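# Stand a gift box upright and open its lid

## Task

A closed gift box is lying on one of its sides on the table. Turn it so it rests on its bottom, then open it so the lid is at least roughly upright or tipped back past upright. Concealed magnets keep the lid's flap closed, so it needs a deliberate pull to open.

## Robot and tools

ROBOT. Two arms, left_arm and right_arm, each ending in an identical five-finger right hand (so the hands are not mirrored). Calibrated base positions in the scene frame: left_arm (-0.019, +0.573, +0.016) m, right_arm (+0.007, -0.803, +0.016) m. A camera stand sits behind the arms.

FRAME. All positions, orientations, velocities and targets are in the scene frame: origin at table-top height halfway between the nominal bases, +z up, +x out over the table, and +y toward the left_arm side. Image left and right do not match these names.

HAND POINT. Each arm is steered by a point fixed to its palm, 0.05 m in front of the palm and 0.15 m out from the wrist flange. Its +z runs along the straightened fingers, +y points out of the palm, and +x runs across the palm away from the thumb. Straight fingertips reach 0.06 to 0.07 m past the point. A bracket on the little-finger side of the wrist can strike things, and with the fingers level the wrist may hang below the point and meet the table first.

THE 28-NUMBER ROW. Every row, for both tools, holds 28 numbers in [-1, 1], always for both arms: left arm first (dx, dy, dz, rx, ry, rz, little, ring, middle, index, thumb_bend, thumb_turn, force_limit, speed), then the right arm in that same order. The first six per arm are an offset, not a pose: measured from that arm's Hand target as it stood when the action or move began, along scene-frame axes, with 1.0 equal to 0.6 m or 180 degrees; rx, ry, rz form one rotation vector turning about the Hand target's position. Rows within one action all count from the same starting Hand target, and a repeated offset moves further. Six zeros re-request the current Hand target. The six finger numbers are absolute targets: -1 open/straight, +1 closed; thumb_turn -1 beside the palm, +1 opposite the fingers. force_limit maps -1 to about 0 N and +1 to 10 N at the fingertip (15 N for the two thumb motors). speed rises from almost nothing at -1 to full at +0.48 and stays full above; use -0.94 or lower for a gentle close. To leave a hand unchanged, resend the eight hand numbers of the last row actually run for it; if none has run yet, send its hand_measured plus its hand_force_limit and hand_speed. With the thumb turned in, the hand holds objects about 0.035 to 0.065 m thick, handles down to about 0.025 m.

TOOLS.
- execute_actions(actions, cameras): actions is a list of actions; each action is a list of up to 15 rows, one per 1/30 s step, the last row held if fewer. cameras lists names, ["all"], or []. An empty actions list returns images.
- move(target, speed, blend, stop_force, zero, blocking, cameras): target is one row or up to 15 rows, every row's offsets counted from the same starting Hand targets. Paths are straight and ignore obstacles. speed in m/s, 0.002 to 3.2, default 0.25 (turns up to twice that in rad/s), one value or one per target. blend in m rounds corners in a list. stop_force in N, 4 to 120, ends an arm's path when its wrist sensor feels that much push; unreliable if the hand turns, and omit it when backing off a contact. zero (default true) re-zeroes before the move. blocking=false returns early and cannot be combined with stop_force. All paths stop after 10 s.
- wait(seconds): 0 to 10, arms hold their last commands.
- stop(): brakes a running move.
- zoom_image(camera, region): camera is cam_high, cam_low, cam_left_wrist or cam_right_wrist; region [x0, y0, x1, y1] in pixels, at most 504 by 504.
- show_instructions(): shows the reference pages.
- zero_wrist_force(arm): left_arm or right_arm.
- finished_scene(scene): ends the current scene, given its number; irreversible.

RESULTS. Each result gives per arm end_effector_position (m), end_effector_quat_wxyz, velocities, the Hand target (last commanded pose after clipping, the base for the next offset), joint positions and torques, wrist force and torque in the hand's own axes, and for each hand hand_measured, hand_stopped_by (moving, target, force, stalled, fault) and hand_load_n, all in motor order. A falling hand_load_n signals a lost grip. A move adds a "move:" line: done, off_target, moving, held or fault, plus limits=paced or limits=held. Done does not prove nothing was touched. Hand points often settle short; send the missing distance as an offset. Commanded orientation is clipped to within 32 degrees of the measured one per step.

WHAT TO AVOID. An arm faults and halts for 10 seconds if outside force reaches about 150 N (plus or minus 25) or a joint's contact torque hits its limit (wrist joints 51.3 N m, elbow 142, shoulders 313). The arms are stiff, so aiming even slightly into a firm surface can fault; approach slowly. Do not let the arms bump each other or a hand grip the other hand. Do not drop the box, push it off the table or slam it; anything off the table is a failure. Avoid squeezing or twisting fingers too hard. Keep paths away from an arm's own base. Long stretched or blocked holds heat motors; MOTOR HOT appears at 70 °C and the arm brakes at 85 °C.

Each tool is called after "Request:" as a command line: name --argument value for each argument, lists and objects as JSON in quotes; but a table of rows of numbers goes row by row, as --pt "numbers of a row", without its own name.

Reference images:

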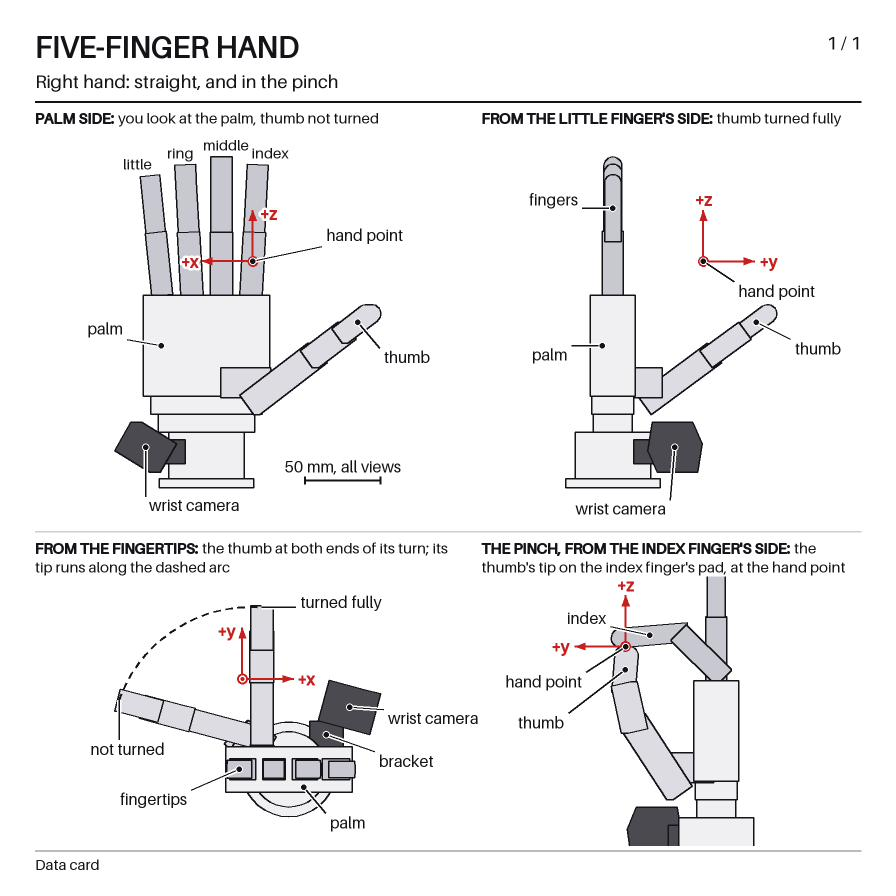

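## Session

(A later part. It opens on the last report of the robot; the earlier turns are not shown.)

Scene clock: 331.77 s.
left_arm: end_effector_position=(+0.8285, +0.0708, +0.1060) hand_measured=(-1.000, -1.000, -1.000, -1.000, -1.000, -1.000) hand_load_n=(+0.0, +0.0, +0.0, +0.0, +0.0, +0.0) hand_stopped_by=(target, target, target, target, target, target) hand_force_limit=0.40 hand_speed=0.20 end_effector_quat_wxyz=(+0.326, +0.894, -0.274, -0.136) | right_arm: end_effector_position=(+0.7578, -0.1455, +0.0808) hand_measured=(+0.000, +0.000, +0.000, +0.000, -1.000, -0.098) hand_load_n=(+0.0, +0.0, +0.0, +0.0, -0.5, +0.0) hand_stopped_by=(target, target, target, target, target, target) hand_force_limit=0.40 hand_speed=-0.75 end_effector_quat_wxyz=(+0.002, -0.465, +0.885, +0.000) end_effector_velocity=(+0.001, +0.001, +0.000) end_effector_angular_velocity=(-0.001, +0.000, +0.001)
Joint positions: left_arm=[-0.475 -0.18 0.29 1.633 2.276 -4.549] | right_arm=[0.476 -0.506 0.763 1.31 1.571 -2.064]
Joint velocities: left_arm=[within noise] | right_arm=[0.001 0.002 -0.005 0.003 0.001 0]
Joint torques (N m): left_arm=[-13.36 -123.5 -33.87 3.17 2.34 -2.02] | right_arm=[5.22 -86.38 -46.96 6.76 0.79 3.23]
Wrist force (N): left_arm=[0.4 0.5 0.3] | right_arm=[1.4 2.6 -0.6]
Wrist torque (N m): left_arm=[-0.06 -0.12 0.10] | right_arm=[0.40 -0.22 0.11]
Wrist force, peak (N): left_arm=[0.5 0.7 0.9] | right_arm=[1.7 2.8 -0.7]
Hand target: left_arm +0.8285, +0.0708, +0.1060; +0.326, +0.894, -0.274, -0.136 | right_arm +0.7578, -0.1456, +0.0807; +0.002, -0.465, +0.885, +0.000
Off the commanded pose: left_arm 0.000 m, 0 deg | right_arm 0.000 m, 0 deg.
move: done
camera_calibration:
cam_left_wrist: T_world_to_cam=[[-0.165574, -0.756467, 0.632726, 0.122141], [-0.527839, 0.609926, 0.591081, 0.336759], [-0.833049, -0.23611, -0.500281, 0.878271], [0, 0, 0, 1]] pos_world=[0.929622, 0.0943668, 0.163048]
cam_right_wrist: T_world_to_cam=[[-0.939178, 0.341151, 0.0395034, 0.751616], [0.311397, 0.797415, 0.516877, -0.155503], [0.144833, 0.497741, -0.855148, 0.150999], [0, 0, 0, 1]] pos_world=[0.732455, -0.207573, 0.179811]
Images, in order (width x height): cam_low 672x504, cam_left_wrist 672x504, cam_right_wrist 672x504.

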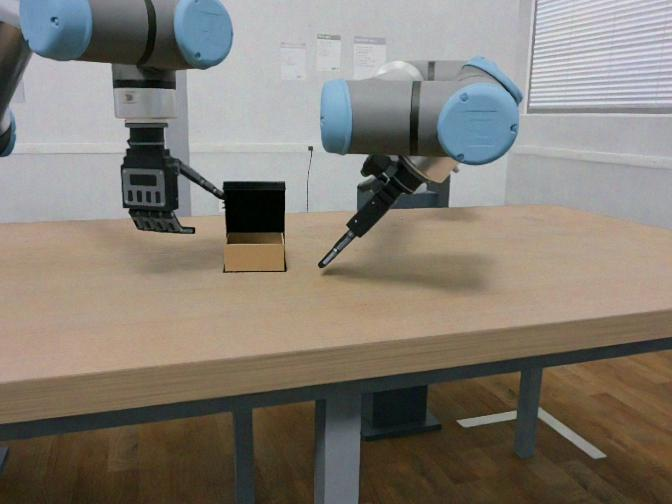

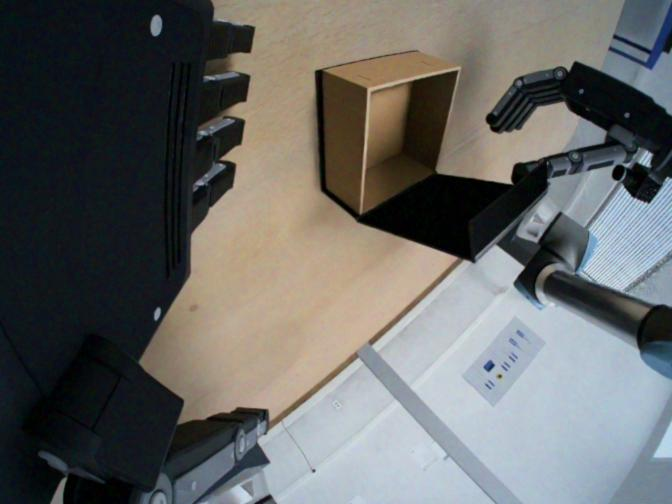

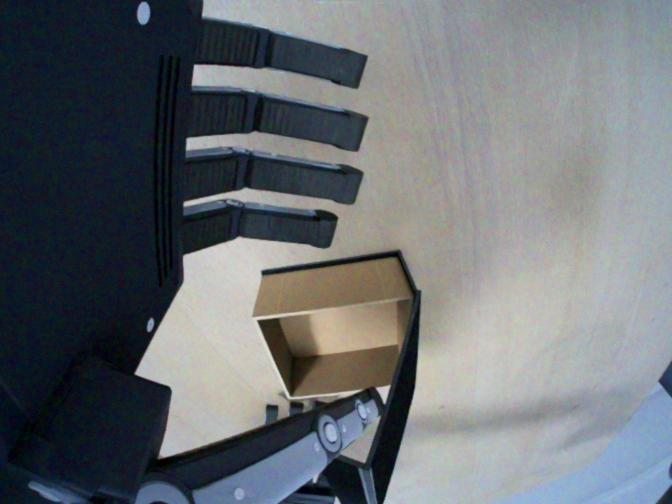

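Request:
zoom_image --camera "cam_low" --region '[170, 160, 310, 290]'

Request:
zoom_image --camera "cam_left_wrist" --region '[300, 30, 580, 280]'

Request:
zoom_image --camera "cam_right_wrist" --region '[230, 230, 450, 504]'

Scaled by 3.600.

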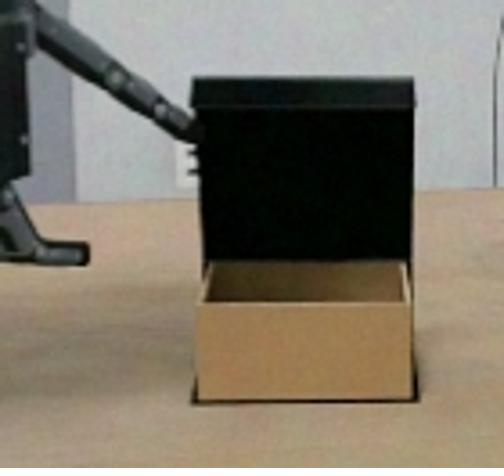

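Scaled by 1.800 from the camera's 672x504 image, which has a finer 960x720 frame.

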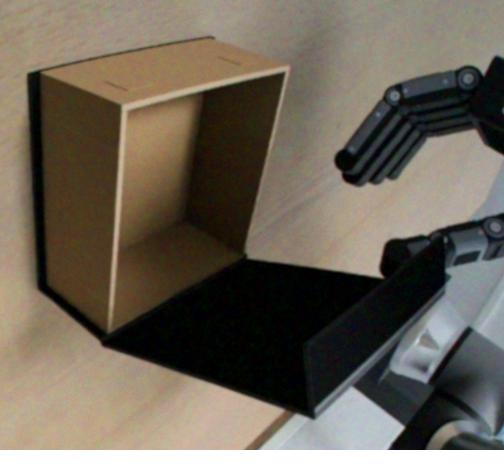

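Scaled by 1.839 from the camera's 672x504 image, which has a finer 960x720 frame.

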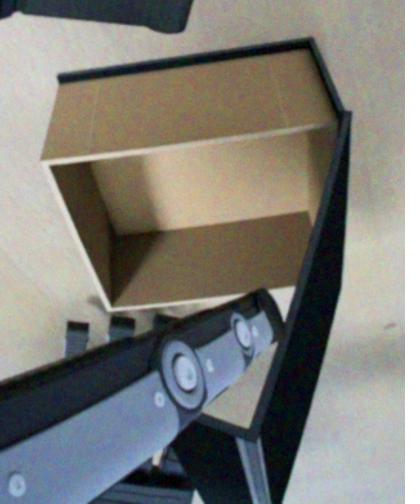

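Request:
move --target '[-0.214,0.248,0.323,0.187,-0.13,0,-1,-1,-1,-1,-1,-1,0.4,0.2,0,0,0,0,0,0,0,0,0,0,-1,-0.1,0.4,-0.75]' --speed 0.4

Request:
move --target '[-0.3,-0.13,-0.08,0,0,-0.41,-1,-1,-1,-1,-1,-1,0.4,0.2,0,0,0,0,0,0,0,0,0,0,-1,-0.1,0.4,-0.75]' --speed 0.5

Request:
move --target '[0.1,-0.13,-0.2,-0.074,-0.239,0,-1,-1,-1,-1,-1,-1,0.4,0.2,0,0,0,0,0,0,0,0,0,0,-1,-0.1,0.4,-0.75]' --speed 0.3 --cameras '["all"]'

Scene clock: 379.67 s.
left_arm: end_effector_position=(+0.7000, +0.2195, +0.2997) hand_measured=(-1.000, -1.000, -1.000, -1.000, -1.000, -1.000) hand_load_n=(+0.0, +0.0, +0.0, +0.0, +0.0, +0.0) hand_stopped_by=(target, target, target, target, target, target) hand_force_limit=0.40 hand_speed=0.20 end_effector_quat_wxyz=(-0.006, +0.959, -0.283, -0.028) | right_arm: end_effector_position=(+0.7578, -0.1456, +0.0807) hand_measured=(+0.000, +0.000, +0.000, +0.000, -1.000, -0.098) hand_load_n=(+0.0, +0.0, +0.5, +0.0, -0.5, -0.5) hand_stopped_by=(target, target, target, target, target, target) hand_force_limit=0.40 hand_speed=-0.75 end_effector_quat_wxyz=(+0.002, -0.465, +0.885, +0.000)
Joint positions: left_arm=[-0.578 -0.868 1.056 1.439 1.576 -4.736] | right_arm=[0.476 -0.505 0.763 1.31 1.571 -2.064]
Joint torques (N m): left_arm=[8.91 -98.05 -45.41 1.78 -1.6 1.81] | right_arm=[-5.21 -87.09 -47.1 7.05 -0.77 -2.13]
Wrist force (N): left_arm=[0.5 -0.2 -0.1] | right_arm=[1.7 2.2 -0.8]
Wrist torque (N m): left_arm=[-0.04 -0.08 0.04] | right_arm=[0.36 -0.25 0.12]
Wrist force, peak (N): left_arm=[1.6 -1.1 2.2] | right_arm=[1.8 2.7 -0.6]
Hand target: left_arm +0.7001, +0.2196, +0.2998; -0.006, +0.959, -0.283, -0.028 | right_arm +0.7578, -0.1456, +0.0807; +0.002, -0.465, +0.885, +0.000
Off the commanded pose: left_arm 0.000 m, 0 deg | right_arm 0.000 m, 0 deg.
move: done

Scene clock: 381.53 s.
left_arm: end_effector_position=(+0.5200, +0.1416, +0.2518) hand_measured=(-1.000, -1.000, -1.000, -1.000, -1.000, -1.000) hand_load_n=(+0.0, -0.5, +0.0, +0.0, +0.0, +0.0) hand_stopped_by=(target, target, target, target, target, target) hand_force_limit=0.40 hand_speed=0.20 end_effector_quat_wxyz=(+0.022, -0.597, +0.802, +0.018) | right_arm: end_effector_position=(+0.7578, -0.1456, +0.0807) hand_measured=(+0.000, +0.000, +0.000, +0.000, -1.000, -0.098) hand_load_n=(+0.0, +0.0, +0.0, +0.5, +0.0, +0.0) hand_stopped_by=(target, target, target, target, target, target) hand_force_limit=0.40 hand_speed=-0.75 end_effector_quat_wxyz=(+0.002, -0.465, +0.885, +0.000)
Joint positions: left_arm=[-0.911 -1.003 1.363 1.247 1.528 -3.782] | right_arm=[0.476 -0.505 0.763 1.31 1.571 -2.064]
Joint torques (N m): left_arm=[1.22 -66.99 -49.45 5.7 1.35 2.02] | right_arm=[-3.77 -86.56 -45.92 7.13 -0.75 -1.89]
Wrist force (N): left_arm=[0.3 0.0 0.1] | right_arm=[1.5 2.4 -0.5]
Wrist torque (N m): left_arm=[-0.03 -0.05 0.19] | right_arm=[0.37 -0.23 0.11]
Wrist force, peak (N): left_arm=[1.4 1.0 0.2] | right_arm=[1.6 2.6 -0.7]
Hand target: left_arm +0.5201, +0.1416, +0.2518; +0.022, -0.597, +0.802, +0.018 | right_arm +0.7578, -0.1456, +0.0807; +0.002, -0.465, +0.885, +0.000
Off the commanded pose: left_arm 0.000 m, 0 deg | right_arm 0.000 m, 0 deg.
move: done

Scene clock: 383.37 s.
left_arm: end_effector_position=(+0.5800, +0.0636, +0.1318) hand_measured=(-1.000, -1.000, -1.000, -1.000, -1.000, -1.000) hand_load_n=(+0.0, +0.0, +0.0, +0.0, +0.0, +0.0) hand_stopped_by=(target, target, target, target, target, target) hand_force_limit=0.40 hand_speed=0.20 end_effector_quat_wxyz=(+0.245, -0.561, +0.735, -0.292) | right_arm: end_effector_position=(+0.7578, -0.1456, +0.0807) hand_measured=(+0.000, +0.000, +0.000, +0.000, -1.000, -0.098) hand_load_n=(+0.0, +0.0, +0.0, +0.0, +0.0, +0.0) hand_stopped_by=(target, target, target, target, target, target) hand_force_limit=0.40 hand_speed=-0.75 end_effector_quat_wxyz=(+0.002, -0.465, +0.885, +0.000)
Joint positions: left_arm=[-1.09 -1.094 1.678 0.426 0.991 -3.812] | right_arm=[0.476 -0.505 0.763 1.31 1.571 -2.064]
Joint torques (N m): left_arm=[12.5 -60.73 -44.75 0.34 -1.88 -2.14] | right_arm=[-4.34 -87.83 -45.25 7.24 -0.57 -2.13]
Wrist force (N): left_arm=[0.2 -1.0 -0.2] | right_arm=[1.5 2.7 -0.7]
Wrist torque (N m): left_arm=[-0.06 -0.02 -0.04] | right_arm=[0.42 -0.24 0.12]
Wrist force, peak (N): left_arm=[0.5 -1.0 0.0] | right_arm=[1.5 2.7 -0.7]
Hand target: left_arm +0.5801, +0.0636, +0.1318; +0.246, -0.561, +0.735, -0.292 | right_arm +0.7578, -0.1456, +0.0807; +0.002, -0.465, +0.885, +0.000
Off the commanded pose: left_arm 0.000 m, 0 deg | right_arm 0.000 m, 0 deg.
move: done
camera_calibration:
cam_left_wrist: T_world_to_cam=[[-0.735638, -0.0572526, -0.674951, 0.517713], [-0.304168, 0.918235, 0.253627, 0.0899193], [0.605243, 0.391876, -0.692903, -0.166208], [0, 0, 0, 1]] pos_world=[0.508796, 0.0122062, 0.211459]
cam_right_wrist: T_world_to_cam=[[-0.939179, 0.341129, 0.0396664, 0.751621], [0.311488, 0.797489, 0.516708, -0.155393], [0.144631, 0.497637, -0.855242, 0.151108], [0, 0, 0, 1]] pos_world=[0.732455, -0.207673, 0.179713]

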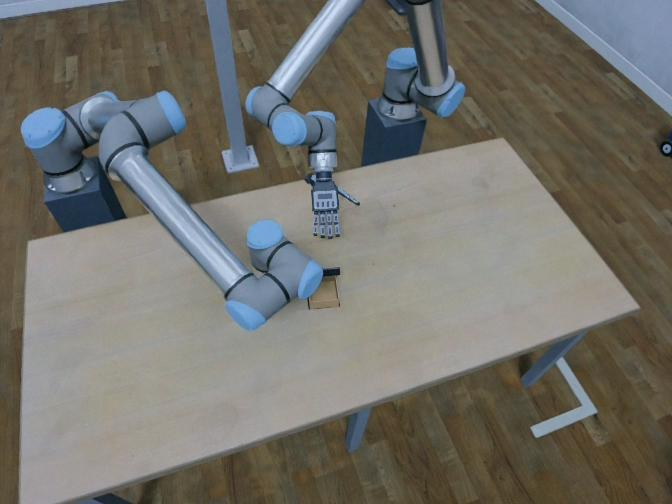

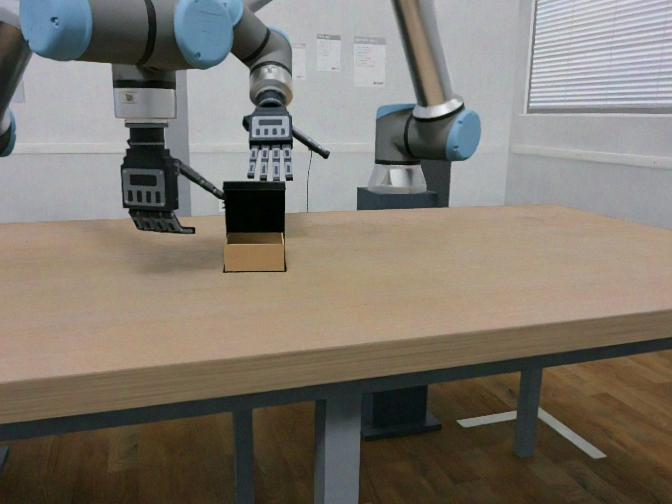

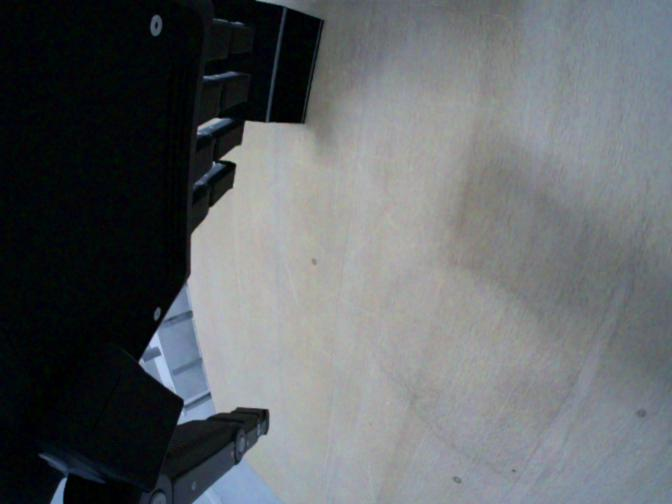

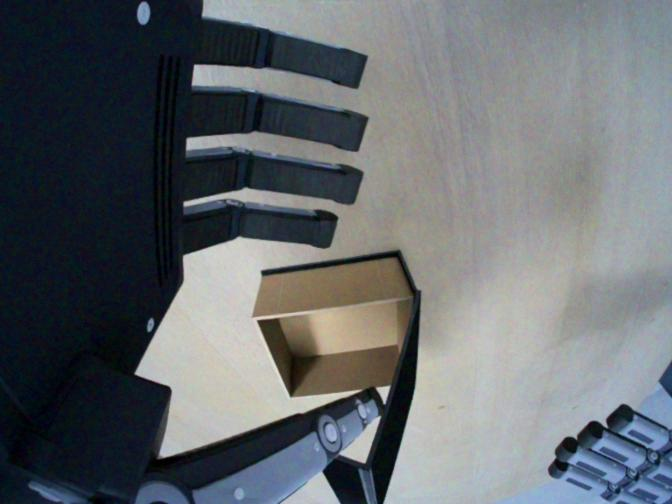

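Request:
move --pt "0.05 -0.055 -0.16 0 0 0 -1 -1 -1 -1 -1 -1 0.4 0.2 0 0 0 0 0 0 0 0 0 0 -1 -0.1 0.4 -0.75" --pt "0.062 -0.058 -0.18 0 0 0 -1 -1 -1 -1 -1 -1 0.4 0.2 0 0 0 0 0 0 0 0 0 0 -1 -0.1 0.4 -0.75" --pt "0.11 -0.06 -0.18 0 0 0 -1 -1 -1 -1 -1 -1 0.4 0.2 0 0 0 0 0 0 0 0 0 0 -1 -0.1 0.4 -0.75" --speed '[0.15,0.05,0.04]' --stop_force 5 --cameras '["cam_high","cam_low","cam_right_wrist"]'

Request:
zoom_image --camera "cam_high" --region '[270, 200, 380, 330]'

Scene clock: 392.90 s.
left_arm: end_effector_position=(+0.6461, +0.0276, +0.0238) hand_measured=(-1.000, -1.000, -1.000, -1.000, -1.000, -1.000) hand_load_n=(+0.0, +0.0, +0.0, +0.0, +0.0, +0.0) hand_stopped_by=(target, target, target, target, target, target) hand_force_limit=0.40 hand_speed=0.20 end_effector_quat_wxyz=(+0.246, -0.561, +0.735, -0.292) | right_arm: end_effector_position=(+0.7578, -0.1456, +0.0807) hand_measured=(+0.000, +0.000, +0.000, +0.000, -1.000, -0.098) hand_load_n=(+0.0, +0.0, +0.0, +0.0, +0.0, +0.0) hand_stopped_by=(target, target, target, target, target, target) hand_force_limit=0.40 hand_speed=-0.75 end_effector_quat_wxyz=(+0.002, -0.465, +0.885, +0.000)
Joint positions: left_arm=[-1.031 -0.899 1.569 0.308 1.024 -3.753] | right_arm=[0.476 -0.505 0.763 1.31 1.571 -2.064]
Joint torques (N m): left_arm=[-13.76 -91.39 -20.48 0.62 -2.83 -2.23] | right_arm=[-3.6 -87.5 -44.38 7.14 -0.05 -2.08]
Wrist force (N): left_arm=[0.4 -1.0 -0.2] | right_arm=[1.6 2.5 -0.7]
Wrist torque (N m): left_arm=[-0.07 -0.02 -0.08] | right_arm=[0.39 -0.25 0.12]
Wrist force, peak (N): left_arm=[0.1 -1.6 -1.8] | right_arm=[1.8 2.5 -1.0]
Hand target: left_arm +0.6461, +0.0276, +0.0238; +0.246, -0.561, +0.735, -0.292 | right_arm +0.7578, -0.1456, +0.0807; +0.002, -0.465, +0.885, +0.000
Off the commanded pose: left_arm 0.000 m, 0 deg | right_arm 0.000 m, 0 deg.
move: done
camera_calibration:
cam_right_wrist: T_world_to_cam=[[-0.939179, 0.341129, 0.0396664, 0.751621], [0.311488, 0.797489, 0.516708, -0.155393], [0.144631, 0.497637, -0.855242, 0.151108], [0, 0, 0, 1]] pos_world=[0.732455, -0.207673, 0.179713]
Images, in order (width x height): cam_high 672x504, cam_low 672x504, cam_right_wrist 672x504.

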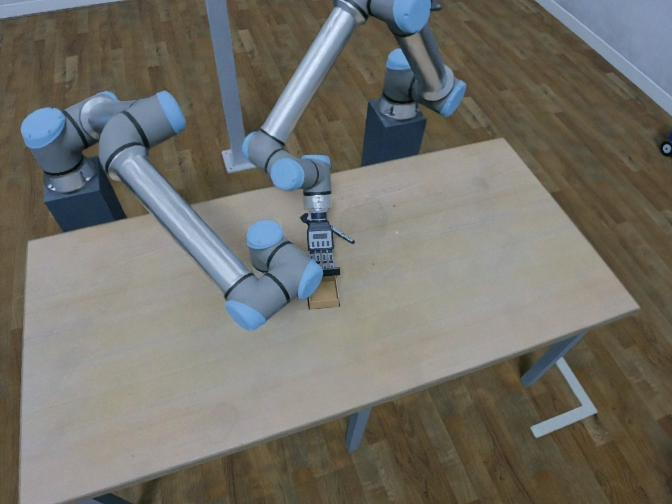

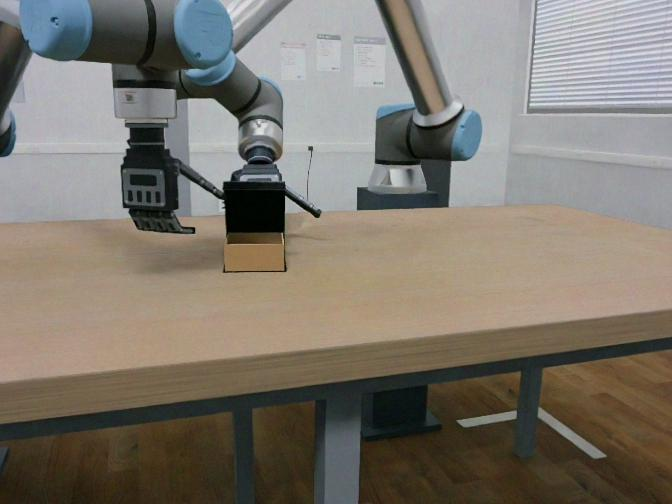

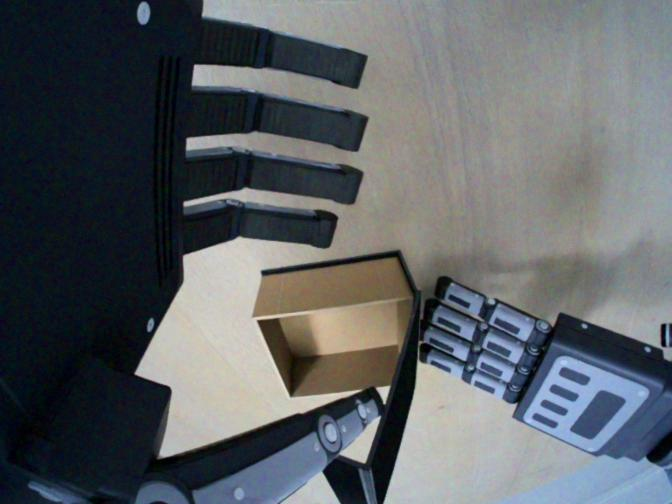

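Scaled by 3.877.

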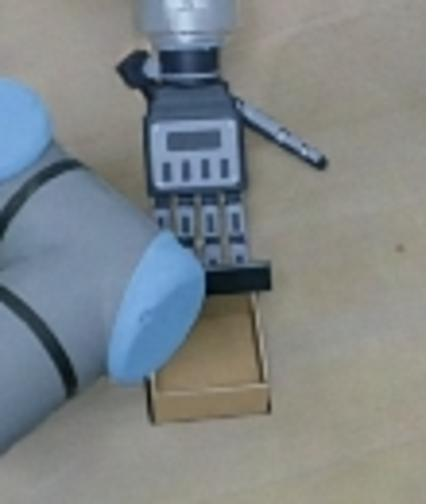

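Request:
move --pt "0.024 -0.0075 0 0 0 0 -1 -1 -1 -1 -1 -1 0.4 0.2 0 0 0.02 0 0 0 0 0 0 0 -1 -0.1 0.4 -0.75" --pt "0.024 -0.0075 0 0 0 0 -1 -1 -1 -1 -1 -1 0.4 0.2 -0.1 0.031 0.035 0 0 0 0 0 0 0 -1 -0.1 0.4 -0.75" --speed '[0.03,0.03]' --cameras '["cam_high","cam_low","cam_right_wrist"]'

Request:
zoom_image --camera "cam_high" --region '[270, 200, 380, 330]'

Request:
zoom_image --camera "cam_low" --region '[170, 160, 340, 290]'

Scene clock: 400.60 s.
left_arm: end_effector_position=(+0.6605, +0.0231, +0.0238) hand_measured=(-1.000, -1.000, -1.000, -1.000, -1.000, -1.000) hand_load_n=(+0.0, +0.0, -0.5, +0.0, -0.5, +0.0) hand_stopped_by=(target, target, target, target, target, target) hand_force_limit=0.40 hand_speed=0.20 end_effector_quat_wxyz=(+0.246, -0.561, +0.735, -0.292) | right_arm: end_effector_position=(+0.6977, -0.1269, +0.1018) hand_measured=(+0.000, +0.000, +0.000, +0.000, -1.000, -0.098) hand_load_n=(+0.0, +0.0, +0.0, +0.0, +0.0, +0.0) hand_stopped_by=(target, target, target, target, target, target) hand_force_limit=0.40 hand_speed=-0.75 end_effector_quat_wxyz=(+0.002, -0.465, +0.885, +0.000)
Joint positions: left_arm=[-1.017 -0.883 1.538 0.316 1.031 -3.74] | right_arm=[0.523 -0.594 0.898 1.264 1.571 -2.017]
Joint torques (N m): left_arm=[-13.65 -92.43 -21.24 0.39 -1.67 -2.13] | right_arm=[-7.79 -82.1 -46.24 4.96 1.94 -1.19]
Wrist force (N): left_arm=[-0.1 -0.9 -0.3] | right_arm=[1.2 2.7 -0.5]
Wrist torque (N m): left_arm=[-0.07 0.03 -0.13] | right_arm=[0.40 -0.21 0.14]
Wrist force, peak (N): left_arm=[0.1 -1.3 -0.5] | right_arm=[1.1 3.1 -0.6]
Hand target: left_arm +0.6605, +0.0231, +0.0238; +0.246, -0.561, +0.735, -0.292 | right_arm +0.6978, -0.1270, +0.1017; +0.002, -0.465, +0.885, +0.000
Off the commanded pose: left_arm 0.000 m, 0 deg | right_arm 0.000 m, 0 deg.
move: done
camera_calibration:
cam_right_wrist: T_world_to_cam=[[-0.939158, 0.341194, 0.0396037, 0.687971], [0.3115, 0.797439, 0.516778, -0.16252], [0.14474, 0.497673, -0.855203, 0.168465], [0, 0, 0, 1]] pos_world=[0.672355, -0.188972, 0.200812]
Images, in order (width x height): cam_high 672x504, cam_low 672x504, cam_right_wrist 672x504.

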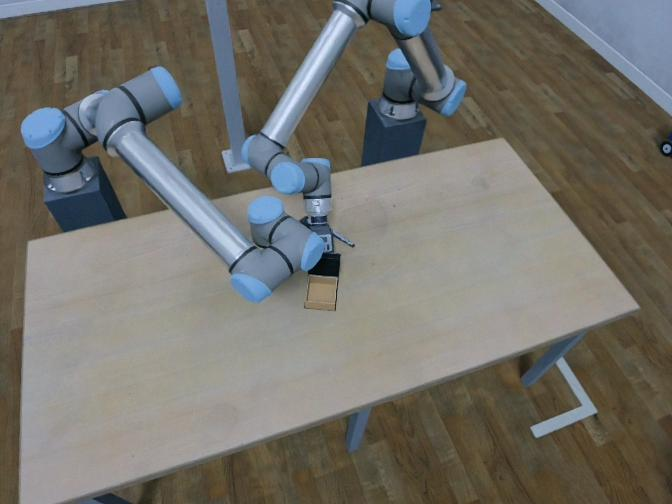

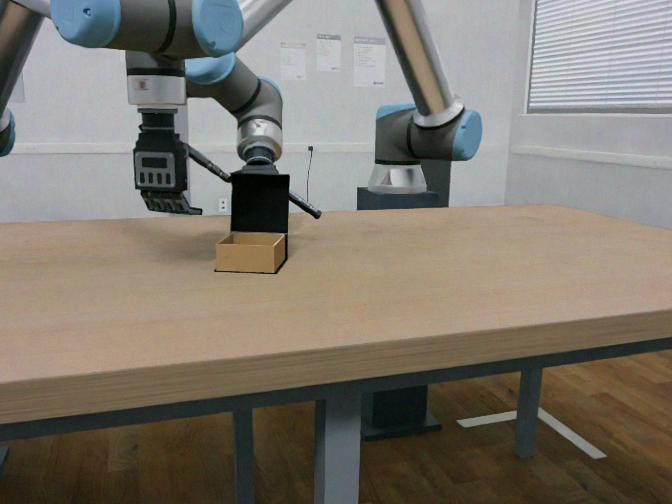

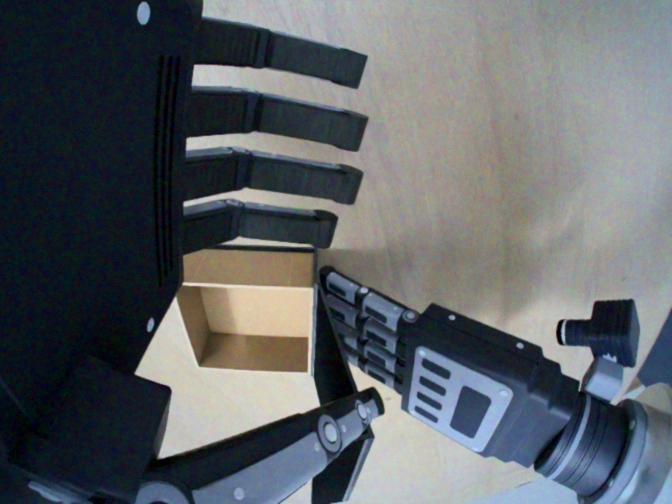

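Scaled by 3.877.

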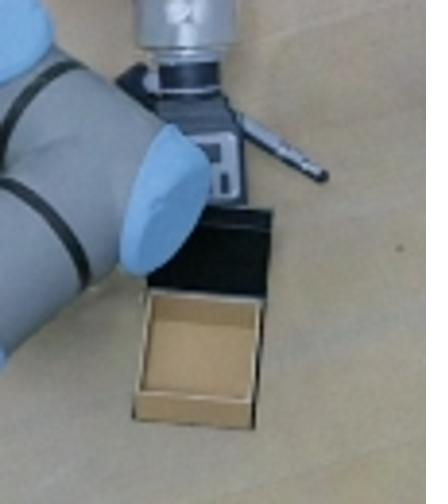

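Scaled by 2.965.

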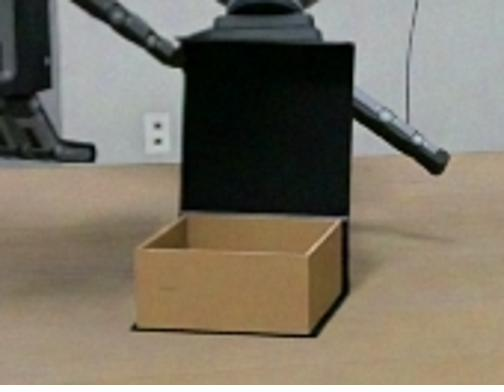

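Request:
move --target '[0,0,0,0,0,0,-1,-1,-1,-1,-1,-1,0.4,0.2,-0.035,0.011,-0.005,0,0,0,0,0,0,0,-1,-0.1,0.4,-0.75]' --speed 0.03

Request:
move --pt "0 0 0 0 0 0 -1 -1 -1 -1 -1 -1 0.4 0.2 0.04 -0.06 0 0 0 0 0 0 0 0 -1 -0.1 0.4 -0.75" --pt "-0.08 0.025 0 0 0 0 -1 -1 -1 -1 -1 -1 0.4 0.2 0.03 -0.3 0.05 0 0 0 0 0 0 0 -1 -0.1 0.4 -0.75" --pt "-0.2 0.1 0.15 0 0 0 -1 -1 -1 -1 -1 -1 0.4 0.2 0.02 -0.4 0.15 0 0 0 0 0 0 0 -1 -0.1 0.4 -0.75" --speed '[0.08,0.15,0.25]' --blend 0.01 --cameras '["cam_high","cam_low"]'

Request:
zoom_image --camera "cam_high" --region '[260, 200, 380, 330]'

Request:
zoom_image --camera "cam_low" --region '[170, 160, 340, 290]'

Scene clock: 409.37 s.
left_arm: end_effector_position=(+0.6605, +0.0231, +0.0238) hand_measured=(-1.000, -1.000, -1.000, -1.000, -1.000, -1.000) hand_load_n=(+0.0, +0.0, +0.0, +0.0, +0.0, +0.0) hand_stopped_by=(target, target, target, target, target, target) hand_force_limit=0.40 hand_speed=0.20 end_effector_quat_wxyz=(+0.246, -0.561, +0.735, -0.292) | right_arm: end_effector_position=(+0.6767, -0.1203, +0.0988) hand_measured=(+0.000, +0.000, +0.000, +0.000, -1.000, -0.098) hand_load_n=(+0.0, +0.0, +0.0, +0.0, +0.0, +0.0) hand_stopped_by=(target, target, target, target, target, target) hand_force_limit=0.40 hand_speed=-0.75 end_effector_quat_wxyz=(+0.002, -0.465, +0.885, +0.000) end_effector_velocity=(+0.002, +0.000, +0.000) end_effector_angular_velocity=(+0.001, -0.002, -0.001)
Joint positions: left_arm=[-1.017 -0.883 1.538 0.316 1.031 -3.74] | right_arm=[0.541 -0.615 0.944 1.239 1.571 -1.999]
Joint velocities: left_arm=[within noise] | right_arm=[-0.001 0.002 -0.005 0.001 0 0]
Joint torques (N m): left_arm=[-14.1 -92.22 -22.02 1.04 -1.69 -1.89] | right_arm=[-6.9 -84.9 -45.96 5.67 2.14 -1.11]
Wrist force (N): left_arm=[0.2 -1.3 -0.3] | right_arm=[0.9 2.8 -0.3]
Wrist torque (N m): left_arm=[-0.12 0.00 -0.13] | right_arm=[0.39 -0.16 0.14]
Wrist force, peak (N): left_arm=[0.4 -1.3 -0.3] | right_arm=[1.1 3.2 -0.2]
Hand target: left_arm +0.6605, +0.0231, +0.0238; +0.246, -0.561, +0.735, -0.292 | right_arm +0.6768, -0.1204, +0.0987; +0.002, -0.465, +0.885, +0.000
Off the commanded pose: left_arm 0.000 m, 0 deg | right_arm 0.000 m, 0 deg.
move: done

Scene clock: 411.83 s.
left_arm: end_effector_position=(+0.5404, +0.0830, +0.1137) hand_measured=(-1.000, -1.000, -1.000, -1.000, -1.000, -1.000) hand_load_n=(+0.0, +0.0, -0.5, +0.0, +0.0, -0.5) hand_stopped_by=(target, target, target, target, target, target) hand_force_limit=0.40 hand_speed=0.20 end_effector_quat_wxyz=(+0.246, -0.561, +0.735, -0.292) | right_arm: end_effector_position=(+0.6887, -0.3604, +0.1887) hand_measured=(+0.000, +0.000, +0.000, +0.000, -1.000, -0.098) hand_load_n=(+0.0, +0.0, +0.0, +0.0, +0.0, +0.0) hand_stopped_by=(target, target, target, target, target, target) hand_force_limit=0.40 hand_speed=-0.75 end_effector_quat_wxyz=(+0.002, -0.465, +0.885, +0.000)
Joint positions: left_arm=[-1.134 -1.129 1.778 0.386 0.968 -3.857] | right_arm=[0.277 -0.896 1.29 1.174 1.57 -2.263]
Joint torques (N m): left_arm=[8.43 -75.31 -41.86 2.62 1.33 2.04] | right_arm=[0.36 -75.25 -45.33 1.81 -0.88 3.22]
Wrist force (N): left_arm=[0.5 -0.8 -0.1] | right_arm=[1.1 1.9 -0.3]
Wrist torque (N m): left_arm=[-0.03 -0.05 -0.02] | right_arm=[0.26 -0.11 0.08]
Wrist force, peak (N): left_arm=[-0.2 -1.1 -2.5] | right_arm=[0.4 3.7 -0.1]
Hand target: left_arm +0.5405, +0.0831, +0.1138; +0.246, -0.561, +0.735, -0.292 | right_arm +0.6888, -0.3604, +0.1887; +0.002, -0.465, +0.885, +0.000
Off the commanded pose: left_arm 0.000 m, 0 deg | right_arm 0.000 m, 0 deg.
move: done
Images, in order (width x height): cam_high 672x504, cam_low 672x504.

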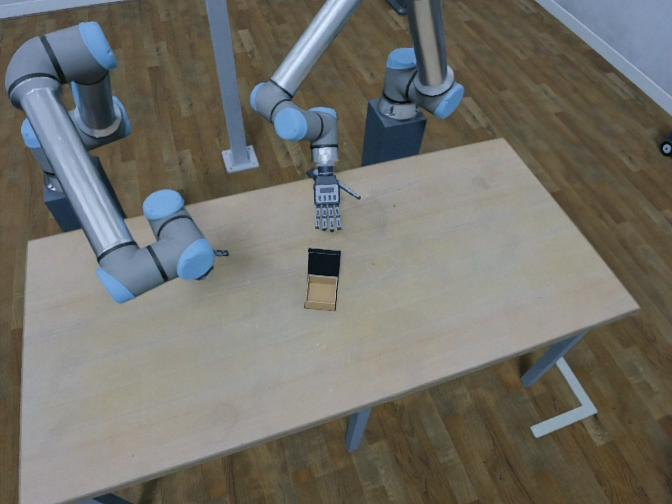

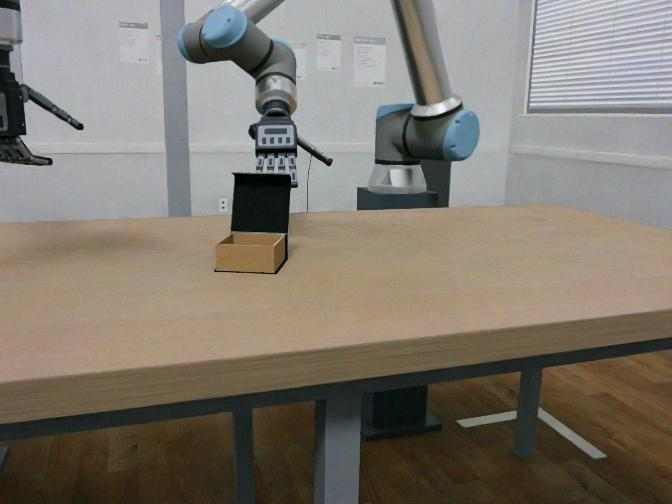

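Scaled by 3.877.

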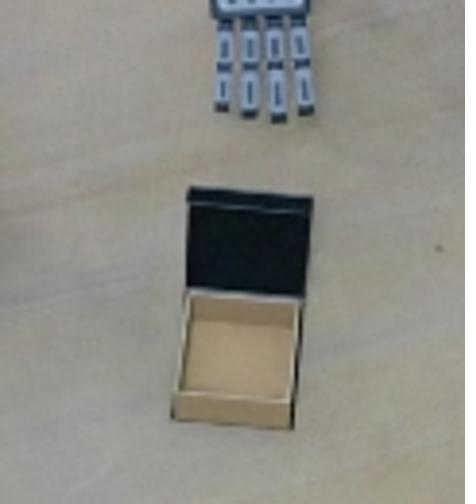

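Scaled by 2.965.

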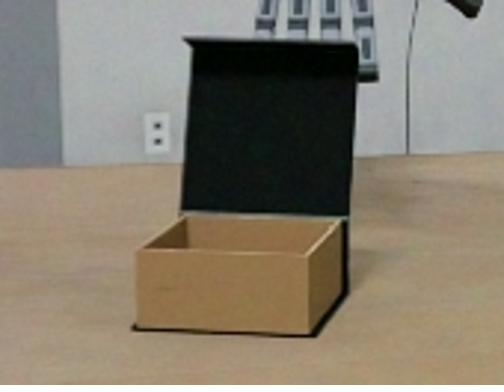

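Request:
finished_scene --scene 2

The scene is finished: the task was done.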